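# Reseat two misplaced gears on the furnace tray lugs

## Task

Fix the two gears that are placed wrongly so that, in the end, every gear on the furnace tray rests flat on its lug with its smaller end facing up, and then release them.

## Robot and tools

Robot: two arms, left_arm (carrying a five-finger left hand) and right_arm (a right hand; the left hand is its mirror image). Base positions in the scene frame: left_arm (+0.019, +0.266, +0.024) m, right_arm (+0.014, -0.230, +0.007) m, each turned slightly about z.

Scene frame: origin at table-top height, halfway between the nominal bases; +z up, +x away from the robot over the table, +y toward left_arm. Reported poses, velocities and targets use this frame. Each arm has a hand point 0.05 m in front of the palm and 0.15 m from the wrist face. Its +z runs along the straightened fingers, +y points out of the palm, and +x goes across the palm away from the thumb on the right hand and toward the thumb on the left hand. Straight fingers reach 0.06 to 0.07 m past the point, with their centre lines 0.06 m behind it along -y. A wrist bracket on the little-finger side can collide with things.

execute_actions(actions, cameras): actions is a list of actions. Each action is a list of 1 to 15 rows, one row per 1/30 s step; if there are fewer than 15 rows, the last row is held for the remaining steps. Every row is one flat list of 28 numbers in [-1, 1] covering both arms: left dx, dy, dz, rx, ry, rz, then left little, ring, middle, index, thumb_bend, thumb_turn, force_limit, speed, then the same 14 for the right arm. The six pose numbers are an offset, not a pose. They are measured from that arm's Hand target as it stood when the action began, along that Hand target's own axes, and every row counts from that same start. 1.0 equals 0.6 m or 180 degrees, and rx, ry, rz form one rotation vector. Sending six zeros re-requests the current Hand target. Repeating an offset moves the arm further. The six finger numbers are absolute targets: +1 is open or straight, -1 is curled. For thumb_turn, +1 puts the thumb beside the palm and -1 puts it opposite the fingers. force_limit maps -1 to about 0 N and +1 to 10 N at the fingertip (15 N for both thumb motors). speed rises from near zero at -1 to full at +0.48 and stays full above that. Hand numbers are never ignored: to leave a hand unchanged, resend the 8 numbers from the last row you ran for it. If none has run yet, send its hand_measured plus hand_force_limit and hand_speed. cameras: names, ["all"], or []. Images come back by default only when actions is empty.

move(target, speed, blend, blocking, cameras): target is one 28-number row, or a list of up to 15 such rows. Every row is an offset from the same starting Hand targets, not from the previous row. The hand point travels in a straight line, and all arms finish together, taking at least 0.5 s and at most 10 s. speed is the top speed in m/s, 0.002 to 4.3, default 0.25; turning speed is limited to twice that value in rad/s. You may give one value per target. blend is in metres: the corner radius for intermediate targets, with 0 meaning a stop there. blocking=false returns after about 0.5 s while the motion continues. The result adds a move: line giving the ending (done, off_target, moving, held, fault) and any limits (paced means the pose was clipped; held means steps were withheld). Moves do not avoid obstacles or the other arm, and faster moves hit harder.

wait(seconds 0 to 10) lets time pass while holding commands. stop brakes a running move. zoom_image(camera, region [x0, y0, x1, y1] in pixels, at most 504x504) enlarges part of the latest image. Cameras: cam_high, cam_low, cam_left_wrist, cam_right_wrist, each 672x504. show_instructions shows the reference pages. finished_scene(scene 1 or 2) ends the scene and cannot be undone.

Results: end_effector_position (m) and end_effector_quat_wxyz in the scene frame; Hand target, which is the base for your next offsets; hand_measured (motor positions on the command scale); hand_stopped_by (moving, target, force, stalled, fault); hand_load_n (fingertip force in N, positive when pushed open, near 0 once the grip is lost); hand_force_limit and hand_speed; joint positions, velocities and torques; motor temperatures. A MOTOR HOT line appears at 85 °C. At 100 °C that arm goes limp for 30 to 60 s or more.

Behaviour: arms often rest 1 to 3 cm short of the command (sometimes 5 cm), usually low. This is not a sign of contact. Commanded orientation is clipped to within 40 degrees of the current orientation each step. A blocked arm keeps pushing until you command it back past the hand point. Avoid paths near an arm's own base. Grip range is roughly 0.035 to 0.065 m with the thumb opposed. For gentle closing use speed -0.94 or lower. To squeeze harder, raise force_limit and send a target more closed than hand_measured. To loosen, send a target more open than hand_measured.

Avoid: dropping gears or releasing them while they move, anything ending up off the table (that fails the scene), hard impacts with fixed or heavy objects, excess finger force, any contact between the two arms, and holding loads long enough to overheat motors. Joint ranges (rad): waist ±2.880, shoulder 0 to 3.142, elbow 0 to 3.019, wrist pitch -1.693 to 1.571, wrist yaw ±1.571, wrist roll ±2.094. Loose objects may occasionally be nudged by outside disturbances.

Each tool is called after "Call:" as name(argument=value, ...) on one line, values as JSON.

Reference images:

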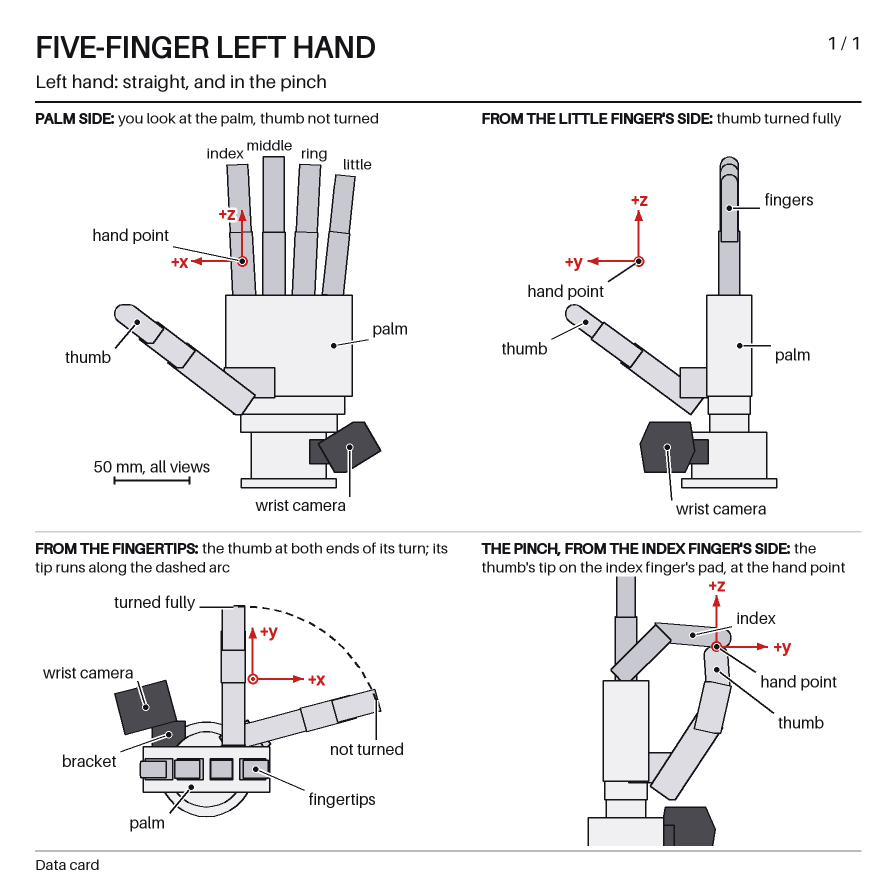

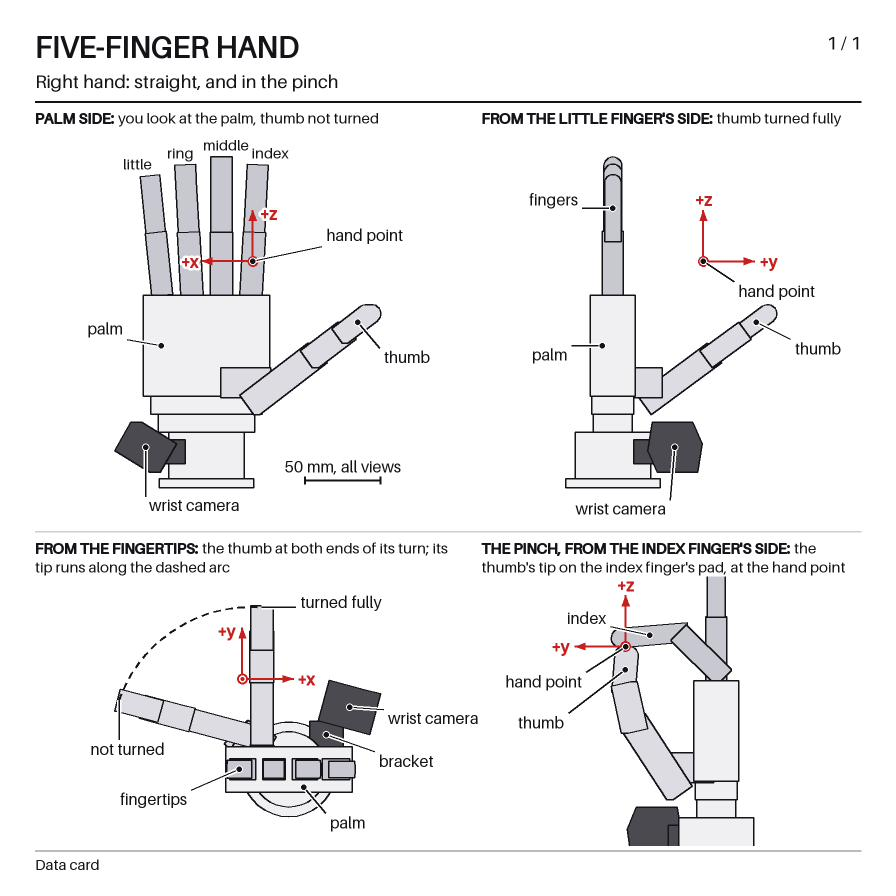

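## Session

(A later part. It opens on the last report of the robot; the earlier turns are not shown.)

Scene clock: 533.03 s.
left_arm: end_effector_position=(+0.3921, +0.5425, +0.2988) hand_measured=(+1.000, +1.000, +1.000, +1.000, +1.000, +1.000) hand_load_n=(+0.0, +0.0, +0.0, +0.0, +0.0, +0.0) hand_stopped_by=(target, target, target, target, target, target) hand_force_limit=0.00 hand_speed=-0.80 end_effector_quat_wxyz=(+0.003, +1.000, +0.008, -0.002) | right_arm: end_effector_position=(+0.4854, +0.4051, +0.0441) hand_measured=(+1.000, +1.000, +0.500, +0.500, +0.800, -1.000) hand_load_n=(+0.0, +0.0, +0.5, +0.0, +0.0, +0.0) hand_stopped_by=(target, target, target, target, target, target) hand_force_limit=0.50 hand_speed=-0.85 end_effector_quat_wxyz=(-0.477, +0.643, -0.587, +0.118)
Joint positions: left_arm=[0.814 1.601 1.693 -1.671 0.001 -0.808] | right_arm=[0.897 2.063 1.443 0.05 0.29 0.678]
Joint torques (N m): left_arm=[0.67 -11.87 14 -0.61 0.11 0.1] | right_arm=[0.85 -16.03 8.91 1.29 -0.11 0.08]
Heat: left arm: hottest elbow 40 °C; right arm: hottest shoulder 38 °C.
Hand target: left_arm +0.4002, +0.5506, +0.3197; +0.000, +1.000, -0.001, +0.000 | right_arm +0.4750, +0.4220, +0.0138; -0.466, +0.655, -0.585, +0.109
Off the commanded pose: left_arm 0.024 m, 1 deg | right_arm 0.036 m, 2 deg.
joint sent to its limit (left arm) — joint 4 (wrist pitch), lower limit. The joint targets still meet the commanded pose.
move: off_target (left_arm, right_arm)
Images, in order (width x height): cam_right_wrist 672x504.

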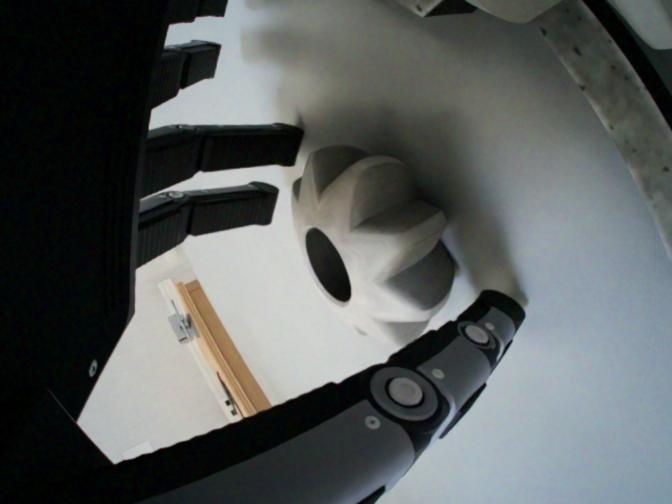

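Call:
execute_actions(actions=[[[0,0,0,0,0,0,1,1,1,1,1,1,0,-0.8,0,0,0,0,0,0,1,1,-0.25,-0.25,0.2,-1,0.6,-0.92]],[[0,0,0,0,0,0,1,1,1,1,1,1,0,-0.8,0,0,0,0,0,0,1,1,-0.25,-0.25,0.2,-1,0.6,-0.92]]], cameras=["cam_right_wrist"])

Scene clock: 535.67 s.
left_arm: end_effector_position=(+0.3921, +0.5425, +0.2988) hand_measured=(+1.000, +1.000, +1.000, +1.000, +1.000, +1.000) hand_load_n=(+0.0, +0.0, +0.0, +0.0, +0.0, +0.0) hand_stopped_by=(target, target, target, target, target, target) hand_force_limit=0.00 hand_speed=-0.80 end_effector_quat_wxyz=(+0.003, +1.000, +0.008, -0.002) | right_arm: end_effector_position=(+0.4895, +0.4110, +0.0485) hand_measured=(+1.000, +1.000, +0.220, +0.198, +0.654, -1.000) hand_load_n=(+0.0, +0.0, +6.5, +9.0, +12.0, -0.5) hand_stopped_by=(target, target, force, force, force, target) hand_force_limit=0.60 hand_speed=-0.92 end_effector_quat_wxyz=(-0.485, +0.636, -0.588, +0.117)
Joint positions: left_arm=[0.814 1.601 1.693 -1.671 0.001 -0.808] | right_arm=[0.898 2.071 1.458 0.06 0.293 0.686]
Joint torques (N m): left_arm=[0.79 -11.93 14.01 -0.57 0.11 0.1] | right_arm=[0.79 -16.91 7.92 0.9 -0.22 0]
Heat: left arm: hottest elbow 40 °C; right arm: hottest shoulder 38 °C.
Hand target: left_arm +0.4002, +0.5506, +0.3197; +0.000, +1.000, -0.001, +0.000 | right_arm +0.4751, +0.4221, +0.0141; -0.466, +0.655, -0.585, +0.109
Off the commanded pose: left_arm 0.024 m, 1 deg | right_arm 0.039 m, 3 deg.
joint sent to its limit (left arm) — joint 4 (wrist pitch), lower limit. The joint targets still meet the commanded pose.
Images, in order (width x height): cam_right_wrist 672x504.

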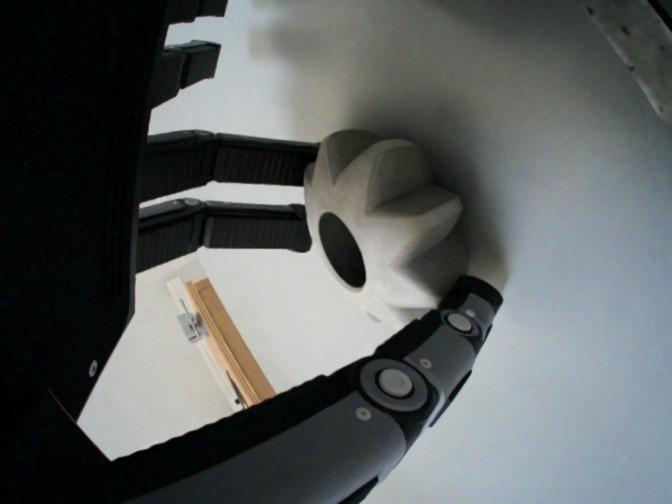

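Call:
move(target=[0,0,0,0,0,0,1,1,1,1,1,1,0,-0.8,-0.1139,-0.2091,-0.1536,0,0,0,1,1,-0.25,-0.25,0.2,-1,0.6,-0.92], speed=0.12, cameras=["cam_right_wrist"])

Scene clock: 538.67 s.
left_arm: end_effector_position=(+0.3921, +0.5425, +0.2988) hand_measured=(+1.000, +1.000, +1.000, +1.000, +1.000, +1.000) hand_load_n=(+0.0, +0.0, +0.0, +0.0, +0.0, -0.5) hand_stopped_by=(target, target, target, target, target, target) hand_force_limit=0.00 hand_speed=-0.80 end_effector_quat_wxyz=(+0.003, +1.000, +0.008, -0.002) | right_arm: end_effector_position=(+0.4723, +0.4084, +0.1636) hand_measured=(+1.000, +1.000, +0.218, +0.196, +0.650, -1.000) hand_load_n=(+0.0, +0.0, +0.0, +0.0, +0.0, +0.0) hand_stopped_by=(target, target, force, force, force, target) hand_force_limit=0.60 hand_speed=-0.92 end_effector_quat_wxyz=(-0.452, +0.660, -0.590, +0.112)
Joint positions: left_arm=[0.814 1.601 1.693 -1.671 0.001 -0.808] | right_arm=[0.91 1.919 1.597 -0.31 0.282 0.687]
Joint torques (N m): left_arm=[0.62 -11.99 13.96 -0.69 0.1 0.1] | right_arm=[-0.26 -19.96 11.18 0.99 0.16 -0.01]
Heat: left arm: hottest elbow 40 °C; right arm: hottest shoulder 38 °C.
Hand target: left_arm +0.4002, +0.5506, +0.3197; +0.000, +1.000, -0.001, +0.000 | right_arm +0.4752, +0.4220, +0.1839; -0.466, +0.655, -0.585, +0.108
Off the commanded pose: left_arm 0.024 m, 1 deg | right_arm 0.025 m, 2 deg.
joint sent to its limit (left arm) — joint 4 (wrist pitch), lower limit. The joint targets still meet the commanded pose.
move: off_target (left_arm, right_arm)
Images, in order (width x height): cam_right_wrist 672x504.

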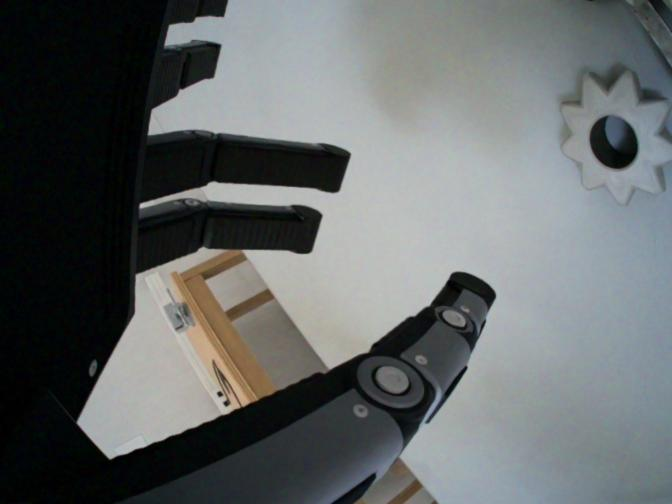

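Call:
zoom_image(camera="cam_right_wrist", region=[500, 20, 672, 240])

Scaled by 2.291 from the camera's 672x504 image, which has a finer 960x720 frame.

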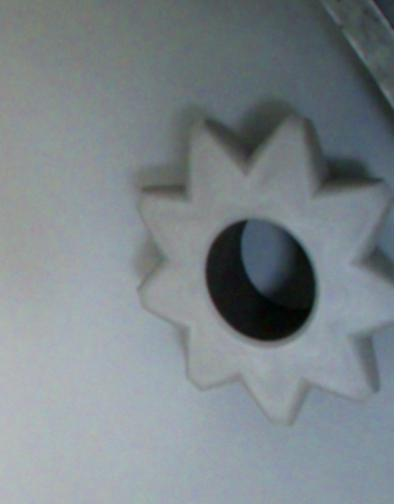

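Call:
move(target=[0,0,0,0,0,0,1,1,1,1,1,1,0,-0.8,0.1187,0.1498,-0.0028,0,0,0,1,1,0.5,0.5,1,-1,0.5,-0.5], speed=0.15, cameras=["cam_right_wrist"])

Scene clock: 551.27 s.
left_arm: end_effector_position=(+0.3921, +0.5425, +0.2988) hand_measured=(+1.000, +1.000, +1.000, +1.000, +1.000, +1.000) hand_load_n=(+0.0, +0.0, +0.0, +0.0, -0.5, +0.0) hand_stopped_by=(target, target, target, target, target, target) hand_force_limit=0.00 hand_speed=-0.80 end_effector_quat_wxyz=(+0.003, +1.000, +0.008, -0.002) | right_arm: end_effector_position=(+0.4363, +0.3637, +0.0690) hand_measured=(+1.000, +1.000, +0.500, +0.500, +1.000, -1.000) hand_load_n=(+0.0, +0.0, +0.0, +0.0, +0.0, +0.0) hand_stopped_by=(target, target, target, target, target, target) hand_force_limit=0.50 hand_speed=-0.50 end_effector_quat_wxyz=(-0.447, +0.663, -0.590, +0.112)
Joint positions: left_arm=[0.814 1.601 1.693 -1.671 0.001 -0.808] | right_arm=[0.914 1.897 1.293 -0.038 0.282 0.687]
Joint torques (N m): left_arm=[0.62 -11.69 14.01 -0.55 0.11 0.11] | right_arm=[-0.26 -20.89 6.69 1.89 0.28 0.02]
Heat: left arm: hottest elbow 40 °C; right arm: hottest shoulder 38 °C.
Hand target: left_arm +0.4002, +0.5506, +0.3197; +0.000, +1.000, -0.001, +0.000 | right_arm +0.4351, +0.3699, +0.0898; -0.465, +0.655, -0.585, +0.109
Off the commanded pose: left_arm 0.024 m, 1 deg | right_arm 0.022 m, 2 deg.
joint sent to its limit (left arm) — joint 4 (wrist pitch), lower limit. The joint targets still meet the commanded pose.
move: off_target (left_arm, right_arm)
Images, in order (width x height): cam_right_wrist 672x504.

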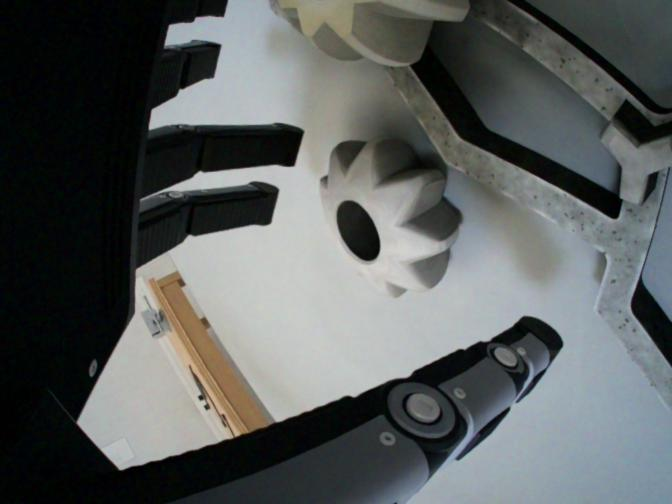

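Call:
move(target=[[0,0,0,0,0,0,1,1,1,1,1,1,0,-0.8,-0.0402,-0.0738,-0.0542,0,0,0,1,1,0.5,0.5,1,-1,0.5,-0.5],[0,0,0,0,0,0,1,1,1,1,1,1,0,-0.8,-0.0402,-0.0738,-0.0542,0,0,0,-1,-1,0.5,0.5,1,-1,0.2,-0.3]], speed=0.12, cameras=[])

Scene clock: 558.70 s.
left_arm: end_effector_position=(+0.3921, +0.5425, +0.2988) hand_measured=(+1.000, +1.000, +1.000, +1.000, +1.000, +1.000) hand_load_n=(-0.5, +0.0, +0.0, +0.0, +0.0, +0.0) hand_stopped_by=(target, target, target, target, target, target) hand_force_limit=0.00 hand_speed=-0.80 end_effector_quat_wxyz=(+0.003, +1.000, +0.008, -0.002) | right_arm: end_effector_position=(+0.4290, +0.3535, +0.1135) hand_measured=(-1.000, -1.000, +0.500, +0.500, +1.000, -1.000) hand_load_n=(+0.0, +0.0, +0.0, +0.0, -0.5, +0.0) hand_stopped_by=(target, target, target, target, target, target) hand_force_limit=0.20 hand_speed=-0.30 end_effector_quat_wxyz=(-0.440, +0.666, -0.591, +0.113)
Joint positions: left_arm=[0.814 1.601 1.693 -1.671 0.001 -0.808] | right_arm=[0.914 1.81 1.307 -0.153 0.282 0.687]
Joint torques (N m): left_arm=[0.67 -11.87 14.05 -0.64 0.12 0.11] | right_arm=[-0.26 -19.49 10.8 0.91 0.27 0.02]
Heat: left arm: hottest elbow 40 °C; right arm: hottest shoulder 39 °C.
Hand target: left_arm +0.4002, +0.5506, +0.3197; +0.000, +1.000, -0.001, +0.000 | right_arm +0.4352, +0.3699, +0.1498; -0.466, +0.655, -0.585, +0.109
Off the commanded pose: left_arm 0.024 m, 1 deg | right_arm 0.040 m, 3 deg.
joint sent to its limit (left arm) — joint 4 (wrist pitch), lower limit. The joint targets still meet the commanded pose.
move: off_target (left_arm, right_arm); target 2's new numbers were sent with right_arm's hand 0.040 m and 3 deg from that target
No camera images: "cameras" was empty.

Call:
move(target=[0,0,0,0,0,0,1,1,1,1,1,1,0,-0.8,0.0242,0.0958,0.0823,0,0,0,-1,-1,0.5,0.5,1,-1,0.2,-0.3], speed=0.1, cameras=["cam_right_wrist"])

Scene clock: 561.43 s.
left_arm: end_effector_position=(+0.3921, +0.5425, +0.2988) hand_measured=(+1.000, +1.000, +1.000, +1.000, +1.000, +1.000) hand_load_n=(+0.0, +0.0, +0.0, +0.0, +0.0, +0.0) hand_stopped_by=(target, target, target, target, target, target) hand_force_limit=0.00 hand_speed=-0.80 end_effector_quat_wxyz=(+0.003, +1.000, +0.008, -0.002) | right_arm: end_effector_position=(+0.4313, +0.3752, +0.0648) hand_measured=(-1.000, -1.000, +0.500, +0.500, +1.000, -1.000) hand_load_n=(+0.0, +0.0, +0.0, +0.0, +0.0, +0.0) hand_stopped_by=(target, target, target, target, target, target) hand_force_limit=0.20 hand_speed=-0.30 end_effector_quat_wxyz=(-0.451, +0.664, -0.587, +0.112)
Joint positions: left_arm=[0.814 1.601 1.693 -1.671 0.001 -0.808] | right_arm=[0.932 1.917 1.307 -0.026 0.294 0.691]
Joint torques (N m): left_arm=[0.62 -12.04 13.96 -0.59 0.11 0.11] | right_arm=[-0.32 -18.26 8.58 1.88 0.36 0.08]
Heat: left arm: hottest elbow 40 °C; right arm: hottest shoulder 39 °C.
Hand target: left_arm +0.4002, +0.5506, +0.3197; +0.000, +1.000, -0.001, +0.000 | right_arm +0.4349, +0.3881, +0.0749; -0.466, +0.655, -0.585, +0.108
Off the commanded pose: left_arm 0.024 m, 1 deg | right_arm 0.017 m, 2 deg.
joint sent to its limit (left arm) — joint 4 (wrist pitch), lower limit. The joint targets still meet the commanded pose.
move: off_target (left_arm, right_arm)
Images, in order (width x height): cam_right_wrist 672x504.

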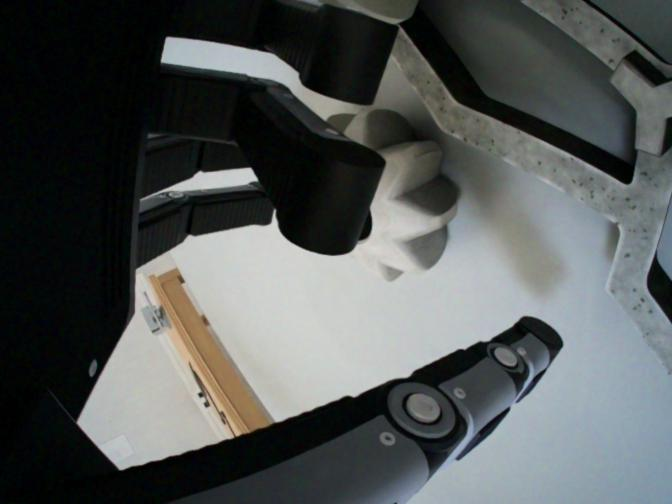

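Call:
move(target=[0,0,0,0,0,0,1,1,1,1,1,1,0,-0.8,0.0256,0.041,0.036,0,0,0,-1,-1,0.5,0.5,1,-1,0.2,-0.3], speed=0.1, cameras=["cam_right_wrist"])

Scene clock: 564.27 s.
left_arm: end_effector_position=(+0.3921, +0.5425, +0.2988) hand_measured=(+1.000, +1.000, +1.000, +1.000, +1.000, +1.000) hand_load_n=(+0.0, +0.0, +0.0, +0.0, +0.0, +0.0) hand_stopped_by=(target, target, target, target, target, target) hand_force_limit=0.00 hand_speed=-0.80 end_effector_quat_wxyz=(+0.003, +1.000, +0.008, -0.002) | right_arm: end_effector_position=(+0.4360, +0.3854, +0.0470) hand_measured=(-1.000, -1.000, +0.500, +0.500, +1.000, -1.000) hand_load_n=(+0.0, +0.0, -0.5, +0.0, +0.0, +0.0) hand_stopped_by=(target, target, target, target, target, target) hand_force_limit=0.20 hand_speed=-0.30 end_effector_quat_wxyz=(-0.465, +0.657, -0.583, +0.110)
Joint positions: left_arm=[0.814 1.601 1.693 -1.671 0.001 -0.808] | right_arm=[0.935 1.966 1.307 0.055 0.294 0.692]
Joint torques (N m): left_arm=[0.62 -11.99 13.94 -0.62 0.12 0.11] | right_arm=[-0.85 -17.73 7.01 1.77 0.25 0.05]
Heat: left arm: hottest elbow 40 °C; right arm: hottest shoulder 39 °C.
Hand target: left_arm +0.4002, +0.5506, +0.3197; +0.000, +1.000, -0.001, +0.000 | right_arm +0.4380, +0.3880, +0.0388; -0.466, +0.655, -0.585, +0.109
Off the commanded pose: left_arm 0.024 m, 1 deg | right_arm 0.009 m, 0 deg.
joint sent to its limit (left arm) — joint 4 (wrist pitch), lower limit. The joint targets still meet the commanded pose.
move: off_target (left_arm)
Images, in order (width x height): cam_right_wrist 672x504.

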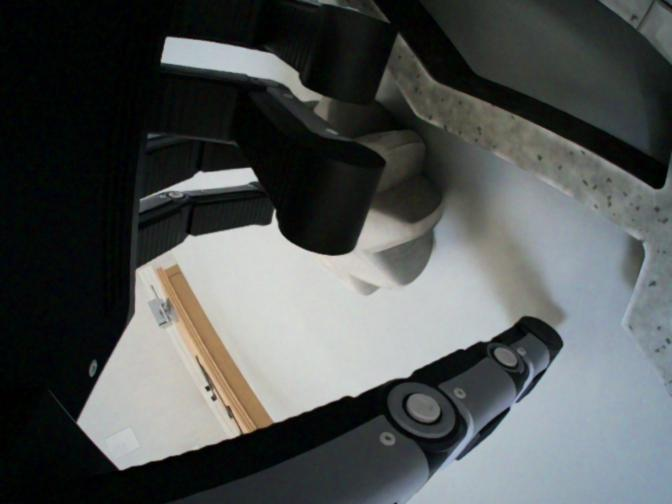

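Call:
move(target=[0,0,0,0,0,0,1,1,1,1,1,1,0,-0.8,0.0293,0.0098,0.0018,0,0,0,-1,-1,0.5,0.5,1,-1,0.2,-0.3], speed=0.1, cameras=["cam_right_wrist"])

Scene clock: 566.53 s.
left_arm: end_effector_position=(+0.3921, +0.5425, +0.2988) hand_measured=(+1.000, +1.000, +1.000, +1.000, +1.000, +1.000) hand_load_n=(+0.0, +0.0, +0.0, +0.0, +0.0, +0.0) hand_stopped_by=(target, target, target, target, target, target) hand_force_limit=0.00 hand_speed=-0.80 end_effector_quat_wxyz=(+0.003, +1.000, +0.008, -0.002) | right_arm: end_effector_position=(+0.4349, +0.3849, +0.0454) hand_measured=(-1.000, -1.000, +0.500, +0.500, +1.000, -1.000) hand_load_n=(+0.0, +0.0, +0.0, -0.5, +0.0, +0.0) hand_stopped_by=(target, target, target, target, target, target) hand_force_limit=0.20 hand_speed=-0.30 end_effector_quat_wxyz=(-0.477, +0.652, -0.580, +0.104)
Joint positions: left_arm=[0.814 1.601 1.693 -1.671 0.001 -0.808] | right_arm=[0.933 1.966 1.281 0.109 0.282 0.692]
Joint torques (N m): left_arm=[0.44 -12.04 14.02 -0.62 0.11 0.11] | right_arm=[-2.02 -17.73 5.52 1.47 0.18 -0.04]
Heat: left arm: hottest elbow 40 °C; right arm: hottest shoulder 39 °C.
Hand target: left_arm +0.4002, +0.5506, +0.3197; +0.000, +1.000, -0.001, +0.000 | right_arm +0.4399, +0.3740, +0.0267; -0.466, +0.655, -0.585, +0.109
Off the commanded pose: left_arm 0.024 m, 1 deg | right_arm 0.022 m, 2 deg.
joint sent to its limit (left arm) — joint 4 (wrist pitch), lower limit. The joint targets still meet the commanded pose.
move: off_target (left_arm, right_arm)
Images, in order (width x height): cam_right_wrist 672x504.

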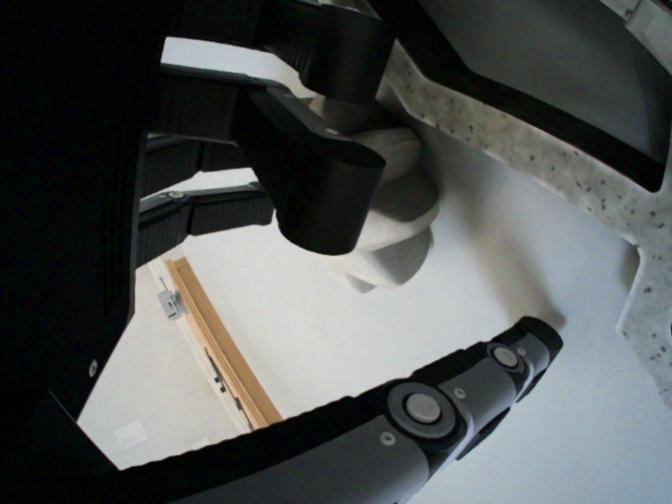

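Call:
move(target=[0,0,0,0,0,0,1,1,1,1,1,1,0,-0.8,0.0197,0.0075,0.006,0,0,0,-1,-1,0.5,0.5,1,-1,0.2,-0.3], speed=0.1, cameras=["cam_right_wrist"])

Scene clock: 568.13 s.
left_arm: end_effector_position=(+0.3921, +0.5425, +0.2988) hand_measured=(+1.000, +1.000, +1.000, +1.000, +1.000, +1.000) hand_load_n=(+0.0, +0.0, +0.0, +0.0, +0.0, +0.0) hand_stopped_by=(target, target, target, target, target, target) hand_force_limit=0.00 hand_speed=-0.80 end_effector_quat_wxyz=(+0.003, +1.000, +0.008, -0.002) | right_arm: end_effector_position=(+0.4339, +0.3845, +0.0447) hand_measured=(-1.000, -1.000, +0.500, +0.500, +1.000, -1.000) hand_load_n=(+0.0, +0.0, +0.0, +0.0, +0.0, +0.0) hand_stopped_by=(target, target, target, target, target, target) hand_force_limit=0.20 hand_speed=-0.30 end_effector_quat_wxyz=(-0.486, +0.650, -0.576, +0.097)
Joint positions: left_arm=[0.814 1.601 1.693 -1.671 0.001 -0.808] | right_arm=[0.929 1.966 1.264 0.146 0.267 0.692]
Joint torques (N m): left_arm=[0.79 -12.04 13.96 -0.54 0.11 0.11] | right_arm=[-2.73 -17.03 5.11 1.24 0.33 -0.11]
Heat: left arm: hottest elbow 40 °C; right arm: hottest shoulder 39 °C.
Hand target: left_arm +0.4002, +0.5506, +0.3197; +0.000, +1.000, -0.001, +0.000 | right_arm +0.4428, +0.3661, +0.0168; -0.466, +0.655, -0.585, +0.108
Off the commanded pose: left_arm 0.024 m, 1 deg | right_arm 0.035 m, 3 deg.
joint sent to its limit (left arm) — joint 4 (wrist pitch), lower limit. The joint targets still meet the commanded pose.
move: off_target (left_arm, right_arm)
Images, in order (width x height): cam_right_wrist 672x504.

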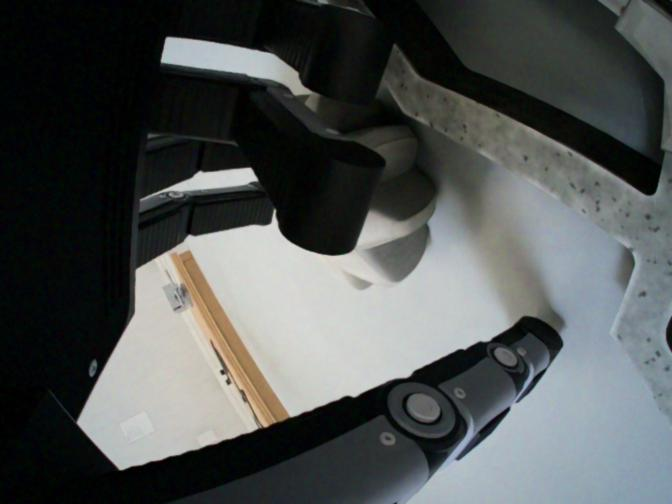

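Call:
move(target=[[0,0,0,0,0,0,1,1,1,1,1,1,0,-0.8,-0.0547,-0.0657,-0.0545,0,0,0,-1,-1,0.5,0.5,1,-1,0.2,-0.3],[0,0,0,0,0,0,1,1,1,1,1,1,0,-0.8,-0.0287,-0.0055,-0.0052,0,0,0,-1,-1,0.5,0.5,1,-1,0.2,-0.3]], speed=0.12, cameras=["cam_right_wrist"])

Scene clock: 571.90 s.
left_arm: end_effector_position=(+0.3921, +0.5425, +0.2988) hand_measured=(+1.000, +1.000, +1.000, +1.000, +1.000, +1.000) hand_load_n=(+0.0, +0.0, +0.0, +0.0, +0.0, +0.0) hand_stopped_by=(target, target, target, target, target, target) hand_force_limit=0.00 hand_speed=-0.80 end_effector_quat_wxyz=(+0.003, +1.000, +0.008, -0.002) | right_arm: end_effector_position=(+0.4286, +0.3799, +0.0452) hand_measured=(-1.000, -1.000, +0.500, +0.500, +1.000, -1.000) hand_load_n=(+0.0, +0.0, -0.5, +0.0, +0.0, +0.0) hand_stopped_by=(target, target, target, target, target, target) hand_force_limit=0.20 hand_speed=-0.30 end_effector_quat_wxyz=(-0.472, +0.656, -0.580, +0.103)
Joint positions: left_arm=[0.814 1.601 1.693 -1.671 0.001 -0.808] | right_arm=[0.935 1.951 1.264 0.099 0.281 0.692]
Joint torques (N m): left_arm=[0.38 -11.87 13.96 -0.54 0.12 0.11] | right_arm=[-1.61 -15.74 7.56 1.61 0.45 0]
Heat: left arm: hottest elbow 40 °C; right arm: hottest shoulder 38 °C.
Hand target: left_arm +0.4002, +0.5506, +0.3197; +0.000, +1.000, -0.001, +0.000 | right_arm +0.4378, +0.3792, +0.0278; -0.466, +0.655, -0.585, +0.108
Off the commanded pose: left_arm 0.024 m, 1 deg | right_arm 0.020 m, 1 deg.
joint sent to its limit (left arm) — joint 4 (wrist pitch), lower limit. The joint targets still meet the commanded pose.
move: off_target (left_arm, right_arm)
Images, in order (width x height): cam_right_wrist 672x504.

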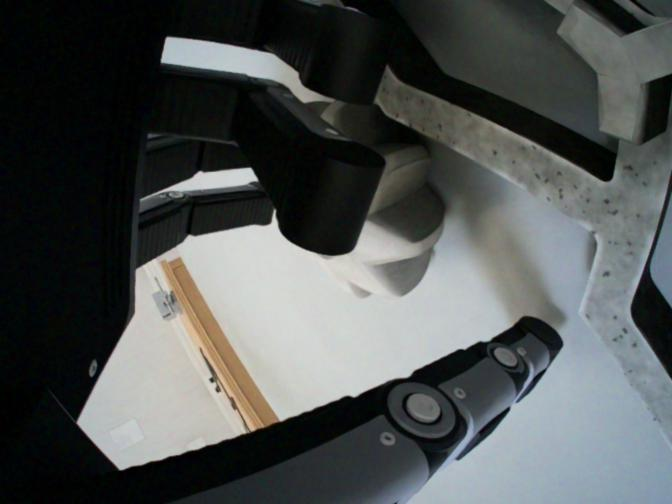

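Call:
move(target=[0,0,0,0,0,0,1,1,1,1,1,1,0,-0.8,0.0188,0.0192,0.0155,0,0,0,-1,-1,0.5,0.5,1,-1,0.2,-0.3], speed=0.1, cameras=["cam_right_wrist"])

Scene clock: 573.83 s.
left_arm: end_effector_position=(+0.3921, +0.5425, +0.2988) hand_measured=(+1.000, +1.000, +1.000, +1.000, +1.000, +1.000) hand_load_n=(+0.0, +0.0, +0.0, +0.0, +0.0, +0.0) hand_stopped_by=(target, target, target, target, target, target) hand_force_limit=0.00 hand_speed=-0.80 end_effector_quat_wxyz=(+0.003, +1.000, +0.008, -0.002) | right_arm: end_effector_position=(+0.4344, +0.3842, +0.0439) hand_measured=(-1.000, -1.000, +0.500, +0.500, +1.000, -1.000) hand_load_n=(+0.0, +0.0, -0.5, +0.0, +0.0, +0.0) hand_stopped_by=(target, target, target, target, target, target) hand_force_limit=0.20 hand_speed=-0.30 end_effector_quat_wxyz=(-0.486, +0.648, -0.578, +0.102)
Joint positions: left_arm=[0.814 1.601 1.693 -1.671 0.001 -0.808] | right_arm=[0.932 1.967 1.264 0.146 0.281 0.692]
Joint torques (N m): left_arm=[0.62 -12.04 14 -0.64 0.11 0.1] | right_arm=[-1.9 -15.27 6.17 1.43 0.24 -0.04]
Heat: left arm: hottest elbow 40 °C; right arm: hottest shoulder 38 °C.
Hand target: left_arm +0.4002, +0.5506, +0.3197; +0.000, +1.000, -0.001, +0.000 | right_arm +0.4400, +0.3752, +0.0098; -0.466, +0.655, -0.585, +0.108
Off the commanded pose: left_arm 0.024 m, 1 deg | right_arm 0.036 m, 3 deg.
joint sent to its limit (left arm) — joint 4 (wrist pitch), lower limit. The joint targets still meet the commanded pose.
move: off_target (left_arm, right_arm)
Images, in order (width x height): cam_right_wrist 672x504.

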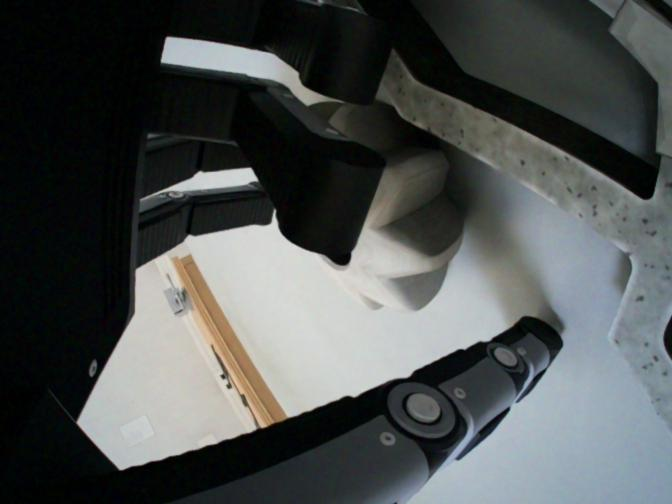

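Call:
execute_actions(actions=[[[0,0,0,0,0,0,1,1,1,1,1,1,0,-0.8,0,0,0,0,0,0,-1,-1,-0.25,-0.25,0.2,-1,0.4,-0.92]],[[0,0,0,0,0,0,1,1,1,1,1,1,0,-0.8,0,0,0,0,0,0,-1,-1,-0.25,-0.25,0.2,-1,0.4,-0.92]],[[0,0,0,0,0,0,1,1,1,1,1,1,0,-0.8,0,0,0,0,0,0,-1,-1,-0.25,-0.25,0.2,-1,0.4,-0.92]]], cameras=["cam_right_wrist", "cam_high"])

Scene clock: 580.03 s.
left_arm: end_effector_position=(+0.3921, +0.5425, +0.2988) hand_measured=(+1.000, +1.000, +1.000, +1.000, +1.000, +1.000) hand_load_n=(+0.0, +0.0, +0.0, +0.0, +0.0, -0.5) hand_stopped_by=(target, target, target, target, target, target) hand_force_limit=0.00 hand_speed=-0.80 end_effector_quat_wxyz=(+0.003, +1.000, +0.008, -0.002) | right_arm: end_effector_position=(+0.4397, +0.3844, +0.0466) hand_measured=(-1.000, -1.000, +0.070, -0.126, +0.752, -1.000) hand_load_n=(+0.0, +0.0, +8.0, +7.0, +12.5, -0.5) hand_stopped_by=(target, target, force, force, force, target) hand_force_limit=0.40 hand_speed=-0.92 end_effector_quat_wxyz=(-0.493, +0.642, -0.579, +0.102)
Joint positions: left_arm=[0.814 1.601 1.693 -1.671 0.001 -0.808] | right_arm=[0.926 1.97 1.264 0.166 0.281 0.695]
Joint torques (N m): left_arm=[0.73 -11.87 14.01 -0.62 0.12 0.11] | right_arm=[-1.44 -15.56 6.2 0.72 0.22 -0.06]
Heat: left arm: hottest elbow 40 °C; right arm: hottest shoulder 38 °C.
Hand target: left_arm +0.4002, +0.5506, +0.3197; +0.000, +1.000, -0.001, +0.000 | right_arm +0.4400, +0.3751, +0.0098; -0.466, +0.655, -0.585, +0.108
Off the commanded pose: left_arm 0.024 m, 1 deg | right_arm 0.038 m, 4 deg.
joint sent to its limit (left arm) — joint 4 (wrist pitch), lower limit. The joint targets still meet the commanded pose.
Images, in order (width x height): cam_high 672x504, cam_right_wrist 672x504.

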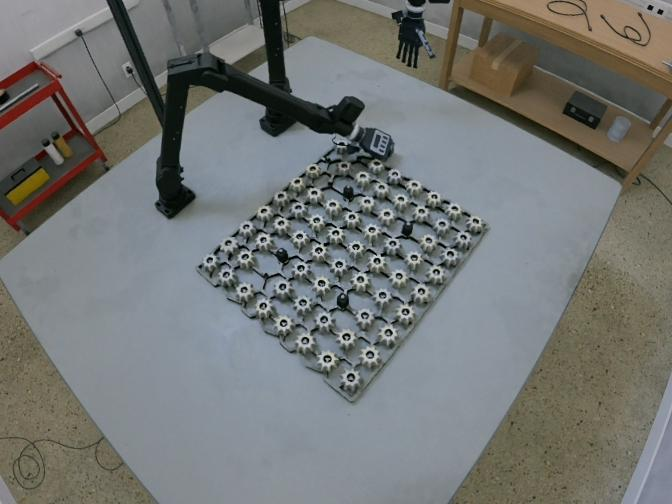

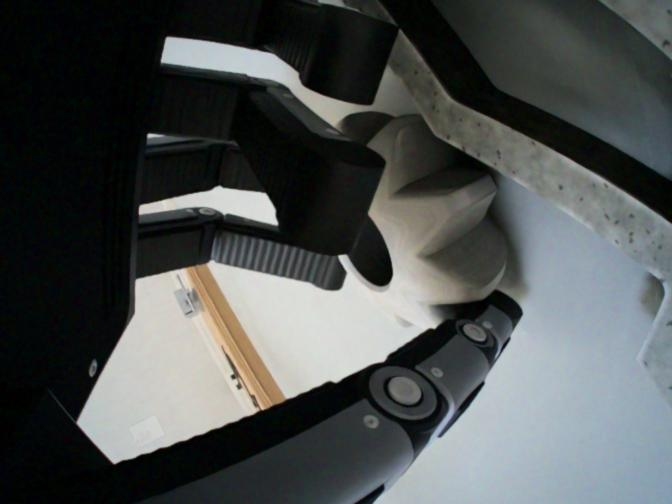

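Call:
zoom_image(camera="cam_right_wrist", region=[300, 90, 560, 350])

Scaled by 1.938 from the camera's 672x504 image, which has a finer 960x720 frame.

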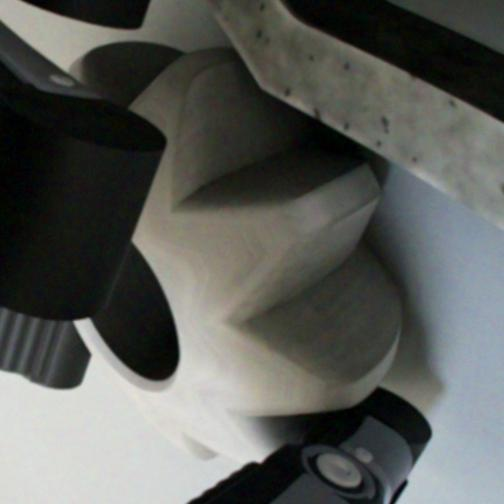

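Call:
execute_actions(actions=[[[0,0,0,0,0,0,1,1,1,1,1,1,0,-0.8,0,0,0,0,0,0,-1,-1,-0.3,-0.35,0.15,-1,0.9,-0.94]]], cameras=[])

Call:
move(target=[[0,0,0,0,0,0,1,1,1,1,1,1,0,-0.8,-0.0447,-0.0536,-0.0326,0,0,0,-1,-1,-0.3,-0.35,0.15,-1,0.9,-0.94],[0,0,0,0,0,0,1,1,1,1,1,1,0,-0.8,-0.0846,-0.1,-0.0635,0,0,0,-1,-1,-0.3,-0.35,0.15,-1,0.9,-0.94]], speed=0.06, cameras=["cam_right_wrist"])

Scene clock: 588.50 s.
left_arm: end_effector_position=(+0.3921, +0.5425, +0.2988) hand_measured=(+1.000, +1.000, +1.000, +1.000, +1.000, +1.000) hand_load_n=(+0.0, +0.0, +0.0, +0.0, +0.0, +0.0) hand_stopped_by=(target, target, target, target, target, target) hand_force_limit=0.00 hand_speed=-0.80 end_effector_quat_wxyz=(+0.003, +1.000, +0.008, -0.002) | right_arm: end_effector_position=(+0.4398, +0.3846, +0.0468) hand_measured=(-1.000, -1.000, +0.062, -0.144, +0.756, -1.000) hand_load_n=(+0.0, +0.0, +7.0, +10.0, +16.0, -1.0) hand_stopped_by=(target, target, force, force, force, target) hand_force_limit=0.90 hand_speed=-0.94 end_effector_quat_wxyz=(-0.493, +0.641, -0.579, +0.102)
Joint positions: left_arm=[0.814 1.601 1.693 -1.671 0.001 -0.808] | right_arm=[0.926 1.97 1.264 0.167 0.281 0.696]
Joint torques (N m): left_arm=[0.62 -11.87 14.04 -0.64 0.1 0.1] | right_arm=[-1.44 -15.62 6.2 0.72 0.22 -0.08]
Heat: left arm: hottest elbow 40 °C; right arm: hottest shoulder 38 °C.
Hand target: left_arm +0.4002, +0.5506, +0.3197; +0.000, +1.000, -0.001, +0.000 | right_arm +0.4400, +0.3752, +0.0099; -0.466, +0.655, -0.585, +0.109
Off the commanded pose: left_arm 0.024 m, 1 deg | right_arm 0.038 m, 4 deg.
joint sent to its limit (left arm) — joint 4 (wrist pitch), lower limit. The joint targets still meet the commanded pose.
No camera images: "cameras" was empty.

Scene clock: 590.93 s.
left_arm: end_effector_position=(+0.3921, +0.5425, +0.2988) hand_measured=(+1.000, +1.000, +1.000, +1.000, +1.000, +1.000) hand_load_n=(+0.0, +0.0, +0.0, +0.5, +0.0, +0.0) hand_stopped_by=(target, target, target, target, target, target) hand_force_limit=0.00 hand_speed=-0.80 end_effector_quat_wxyz=(+0.003, +1.000, +0.008, -0.002) | right_arm: end_effector_position=(+0.4326, +0.3845, +0.0687) hand_measured=(-1.000, -1.000, +0.060, -0.146, +0.752, -1.000) hand_load_n=(+0.0, +0.0, +0.5, +0.0, +0.0, +0.0) hand_stopped_by=(target, target, force, force, force, target) hand_force_limit=0.90 hand_speed=-0.94 end_effector_quat_wxyz=(-0.451, +0.662, -0.590, +0.108)
Joint positions: left_arm=[0.814 1.601 1.693 -1.671 0.001 -0.808] | right_arm=[0.938 1.929 1.338 -0.047 0.294 0.705]
Joint torques (N m): left_arm=[0.73 -11.93 13.98 -0.57 0.11 0.11] | right_arm=[-0.73 -20.78 9.36 0.69 0.37 -0.06]
Heat: left arm: hottest elbow 40 °C; right arm: hottest shoulder 38 °C.
Hand target: left_arm +0.4002, +0.5506, +0.3197; +0.000, +1.000, -0.001, +0.000 | right_arm +0.4389, +0.3938, +0.0951; -0.466, +0.655, -0.585, +0.109
Off the commanded pose: left_arm 0.024 m, 1 deg | right_arm 0.029 m, 2 deg.
joint sent to its limit (left arm) — joint 4 (wrist pitch), lower limit. The joint targets still meet the commanded pose.
move: off_target (left_arm, right_arm)
Images, in order (width x height): cam_right_wrist 672x504.

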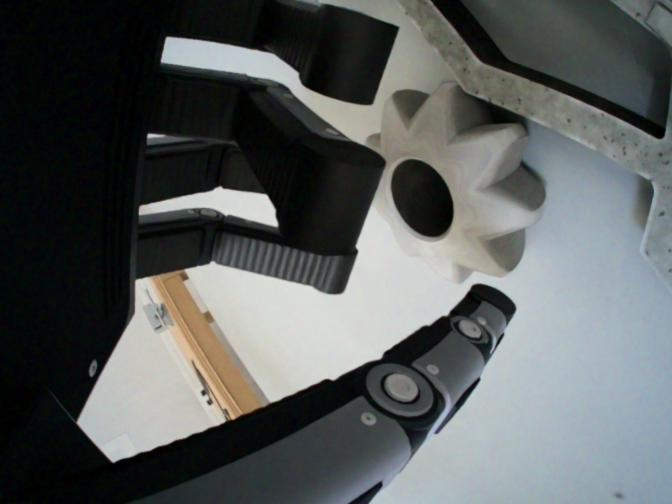

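Call:
move(target=[0,0,0,0,0,0,1,1,1,1,1,1,0,-0.8,-0.0041,-0.0523,-0.0948,0,0.0311,-0.0461,1,1,0.5,0.5,1,-1,0.4,-0.3], speed=0.12, cameras=["cam_right_wrist"])

Scene clock: 599.97 s.
left_arm: end_effector_position=(+0.3921, +0.5425, +0.2988) hand_measured=(+1.000, +1.000, +1.000, +1.000, +1.000, +1.000) hand_load_n=(+0.0, +0.0, +0.0, +0.0, +0.0, +0.0) hand_stopped_by=(target, target, target, target, target, target) hand_force_limit=0.00 hand_speed=-0.80 end_effector_quat_wxyz=(+0.003, +1.000, +0.008, -0.002) | right_arm: end_effector_position=(+0.4139, +0.3484, +0.1116) hand_measured=(+1.000, +1.000, +0.500, +0.500, +1.000, -1.000) hand_load_n=(+0.0, -0.5, +0.0, +0.0, +0.0, +0.0) hand_stopped_by=(target, target, target, target, target, target) hand_force_limit=0.40 hand_speed=-0.30 end_effector_quat_wxyz=(-0.401, +0.699, -0.566, +0.174)
Joint positions: left_arm=[0.814 1.601 1.693 -1.671 0.001 -0.808] | right_arm=[0.964 1.807 1.348 -0.276 0.398 0.607]
Joint torques (N m): left_arm=[0.79 -11.81 13.97 -0.64 0.09 0.11] | right_arm=[-0.26 -19.84 10.97 0.85 0.44 -0.11]
Heat: left arm: hottest elbow 40 °C; right arm: hottest shoulder 38 °C.
Hand target: left_arm +0.4002, +0.5506, +0.3197; +0.000, +1.000, -0.001, +0.000 | right_arm +0.4200, +0.3647, +0.1501; -0.427, +0.690, -0.558, +0.174
Off the commanded pose: left_arm 0.024 m, 1 deg | right_arm 0.042 m, 3 deg.
joint sent to its limit (left arm) — joint 4 (wrist pitch), lower limit. The joint targets still meet the commanded pose.
move: off_target (left_arm, right_arm)
Images, in order (width x height): cam_right_wrist 672x504.

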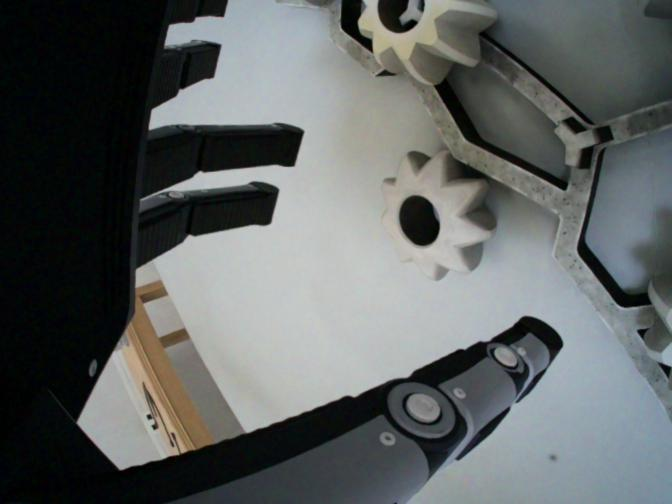

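Call:
move(target=[0,0,0,0,0,0,1,1,1,1,1,1,0,-0.8,0.0057,0.1352,0.1042,0,0,0,1,1,0.5,0.5,1,-1,0.4,-0.3], speed=0.12, cameras=["cam_right_wrist"])

Scene clock: 604.27 s.
left_arm: end_effector_position=(+0.3921, +0.5425, +0.2988) hand_measured=(+1.000, +1.000, +1.000, +1.000, +1.000, +1.000) hand_load_n=(+0.0, +0.0, +0.0, +0.0, +0.0, +0.0) hand_stopped_by=(target, target, target, target, target, target) hand_force_limit=0.00 hand_speed=-0.80 end_effector_quat_wxyz=(+0.003, +1.000, +0.008, -0.002) | right_arm: end_effector_position=(+0.4168, +0.3790, +0.0505) hand_measured=(+1.000, +1.000, +0.500, +0.500, +1.000, -1.000) hand_load_n=(+0.0, +0.0, +0.0, +0.0, +0.0, -0.5) hand_stopped_by=(target, target, target, target, target, target) hand_force_limit=0.40 hand_speed=-0.30 end_effector_quat_wxyz=(-0.421, +0.694, -0.558, +0.176)
Joint positions: left_arm=[0.814 1.601 1.693 -1.671 0.001 -0.808] | right_arm=[0.989 1.94 1.343 -0.096 0.417 0.606]
Joint torques (N m): left_arm=[0.67 -11.63 13.96 -0.62 0.11 0.1] | right_arm=[-0.32 -18.67 7.06 1.8 0.44 0.06]
Heat: left arm: hottest elbow 40 °C; right arm: hottest shoulder 38 °C.
Hand target: left_arm +0.4002, +0.5506, +0.3197; +0.000, +1.000, -0.001, +0.000 | right_arm +0.4156, +0.3854, +0.0500; -0.428, +0.690, -0.558, +0.174
Off the commanded pose: left_arm 0.024 m, 1 deg | right_arm 0.007 m, 1 deg.
joint sent to its limit (left arm) — joint 4 (wrist pitch), lower limit. The joint targets still meet the commanded pose.
move: off_target (left_arm)
Images, in order (width x height): cam_right_wrist 672x504.

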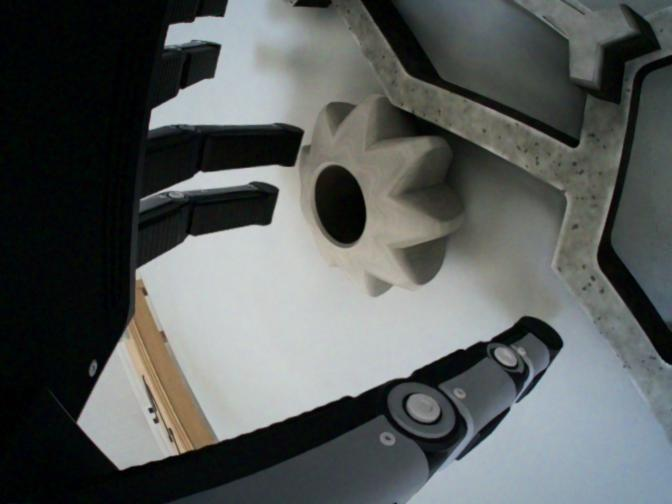

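Call:
move(target=[0,0,0,0,0,0,1,1,1,1,1,1,0,-0.8,0.0287,0.032,0.0172,0,0,0,1,1,0.5,0.5,1,-1,0.4,-0.3], speed=0.12, cameras=["cam_right_wrist"])

Scene clock: 606.80 s.
left_arm: end_effector_position=(+0.3921, +0.5425, +0.2988) hand_measured=(+1.000, +1.000, +1.000, +1.000, +1.000, +1.000) hand_load_n=(+0.0, +0.0, +0.0, +0.0, +0.0, +0.0) hand_stopped_by=(target, target, target, target, target, target) hand_force_limit=0.00 hand_speed=-0.80 end_effector_quat_wxyz=(+0.003, +1.000, +0.008, -0.002) | right_arm: end_effector_position=(+0.4149, +0.3761, +0.0414) hand_measured=(+1.000, +1.000, +0.500, +0.500, +1.000, -1.000) hand_load_n=(+0.0, +0.0, -1.0, +0.0, -0.5, +0.0) hand_stopped_by=(target, target, target, target, target, target) hand_force_limit=0.40 hand_speed=-0.30 end_effector_quat_wxyz=(-0.434, +0.687, -0.557, +0.174)
Joint positions: left_arm=[0.814 1.601 1.693 -1.671 0.001 -0.808] | right_arm=[0.989 1.942 1.299 -0.02 0.417 0.606]
Joint torques (N m): left_arm=[0.56 -12.04 13.98 -0.64 0.11 0.09] | right_arm=[-1.26 -17.03 6.22 1.7 0.14 -0.02]
Heat: left arm: hottest elbow 40 °C; right arm: hottest shoulder 38 °C.
Hand target: left_arm +0.4002, +0.5506, +0.3197; +0.000, +1.000, -0.001, +0.000 | right_arm +0.4165, +0.3734, +0.0249; -0.428, +0.689, -0.558, +0.174
Off the commanded pose: left_arm 0.024 m, 1 deg | right_arm 0.017 m, 1 deg.
joint sent to its limit (left arm) — joint 4 (wrist pitch), lower limit. The joint targets still meet the commanded pose.
move: off_target (left_arm, right_arm)
Images, in order (width x height): cam_right_wrist 672x504.

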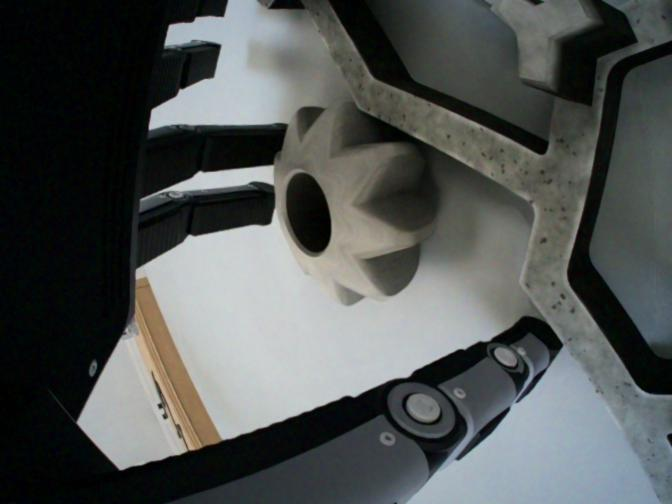

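Call:
execute_actions(actions=[[[0,0,0,0,0,0,1,1,1,1,1,1,0,-0.8,0,0,0,0,0,0,1,1,-0.25,-0.25,0.2,-1,0.6,-0.92]],[[0,0,0,0,0,0,1,1,1,1,1,1,0,-0.8,0,0,0,0,0,0,1,1,-0.25,-0.25,0.2,-1,0.6,-0.92]],[[0,0,0,0,0,0,1,1,1,1,1,1,0,-0.8,0,0,0,0,0,0,1,1,-0.25,-0.25,0.2,-1,0.6,-0.92]]], cameras=["cam_right_wrist"])

Scene clock: 610.77 s.
left_arm: end_effector_position=(+0.3921, +0.5425, +0.2988) hand_measured=(+1.000, +1.000, +1.000, +1.000, +1.000, +1.000) hand_load_n=(+0.0, +0.0, +0.0, +0.0, +0.0, +0.0) hand_stopped_by=(target, target, target, target, target, target) hand_force_limit=0.00 hand_speed=-0.80 end_effector_quat_wxyz=(+0.003, +1.000, +0.008, -0.002) | right_arm: end_effector_position=(+0.4188, +0.3770, +0.0444) hand_measured=(+1.000, +1.000, +0.122, -0.012, +0.784, -1.000) hand_load_n=(+0.0, +0.0, +8.5, +9.0, +14.5, -1.5) hand_stopped_by=(target, target, force, force, force, target) hand_force_limit=0.60 hand_speed=-0.92 end_effector_quat_wxyz=(-0.440, +0.682, -0.557, +0.174)
Joint positions: left_arm=[0.814 1.601 1.693 -1.671 0.001 -0.808] | right_arm=[0.985 1.942 1.299 -0.004 0.416 0.606]
Joint torques (N m): left_arm=[0.67 -11.93 14.01 -0.61 0.11 0.11] | right_arm=[-0.91 -17.08 6.23 1.16 0.16 -0.02]
Heat: left arm: hottest elbow 40 °C; right arm: hottest shoulder 38 °C.
Hand target: left_arm +0.4002, +0.5506, +0.3197; +0.000, +1.000, -0.001, +0.000 | right_arm +0.4163, +0.3734, +0.0247; -0.427, +0.690, -0.558, +0.174
Off the commanded pose: left_arm 0.024 m, 1 deg | right_arm 0.020 m, 2 deg.
joint sent to its limit (left arm) — joint 4 (wrist pitch), lower limit. The joint targets still meet the commanded pose.
Images, in order (width x height): cam_right_wrist 672x504.

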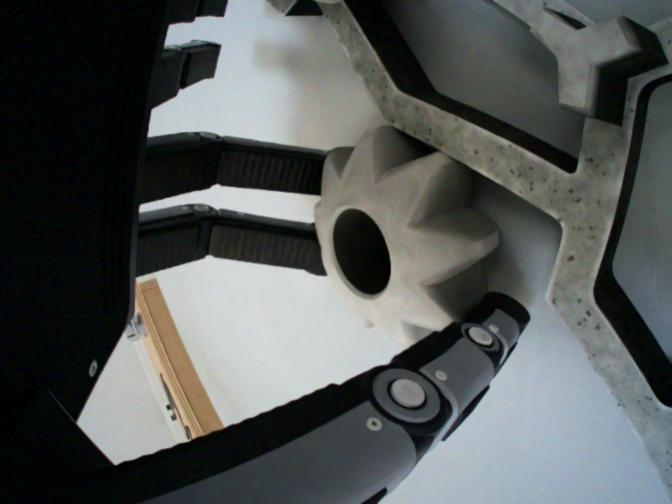

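Call:
move(target=[[0,0,0,0,0,0,1,1,1,1,1,1,0,-0.8,-0.021,-0.0394,-0.0248,0,0,0,1,1,-0.25,-0.25,0.2,-1,0.6,-0.92],[0,0,0,0,0,0,1,1,1,1,1,1,0,-0.8,-0.0539,-0.1169,-0.0655,0,0,0,1,1,-0.25,-0.25,0.2,-1,0.6,-0.92]], speed=0.06, cameras=["cam_right_wrist"])

Scene clock: 620.00 s.
left_arm: end_effector_position=(+0.3921, +0.5425, +0.2988) hand_measured=(+1.000, +1.000, +1.000, +1.000, +1.000, +1.000) hand_load_n=(+0.0, +0.0, +0.0, +0.0, +0.0, +0.0) hand_stopped_by=(target, target, target, target, target, target) hand_force_limit=0.00 hand_speed=-0.80 end_effector_quat_wxyz=(+0.003, +1.000, +0.008, -0.002) | right_arm: end_effector_position=(+0.4065, +0.3693, +0.0557) hand_measured=(+1.000, +1.000, +0.122, -0.012, +0.784, -1.000) hand_load_n=(+0.0, +0.0, +2.0, +8.5, +10.0, -2.5) hand_stopped_by=(target, target, force, force, force, target) hand_force_limit=0.60 hand_speed=-0.92 end_effector_quat_wxyz=(-0.390, +0.709, -0.562, +0.175)
Joint positions: left_arm=[0.814 1.601 1.693 -1.671 0.001 -0.808] | right_arm=[0.992 1.915 1.36 -0.21 0.411 0.615]
Joint torques (N m): left_arm=[0.5 -11.75 13.96 -0.65 0.11 0.1] | right_arm=[-0.97 -22.42 11.07 0.84 0.52 -0.07]
Heat: left arm: hottest elbow 40 °C; right arm: hottest shoulder 38 °C.
Hand target: left_arm +0.4002, +0.5506, +0.3197; +0.000, +1.000, -0.001, +0.000 | right_arm +0.4215, +0.3883, +0.1098; -0.427, +0.690, -0.558, +0.174
Off the commanded pose: left_arm 0.024 m, 1 deg | right_arm 0.059 m, 5 deg.
joint sent to its limit (left arm) — joint 4 (wrist pitch), lower limit. The joint targets still meet the commanded pose.
move: off_target (left_arm, right_arm)
Images, in order (width x height): cam_right_wrist 672x504.

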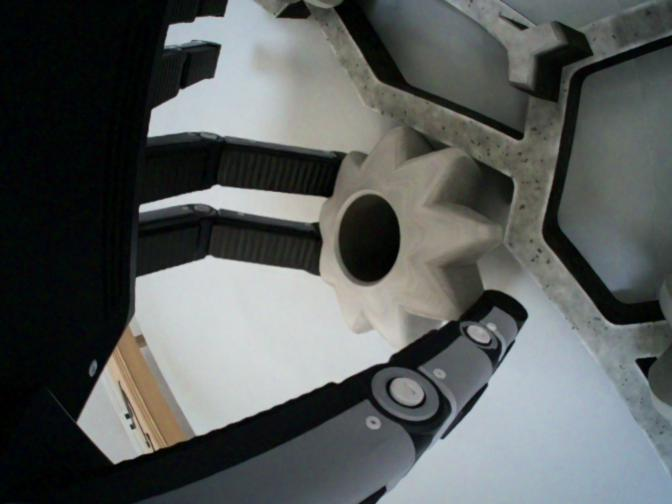

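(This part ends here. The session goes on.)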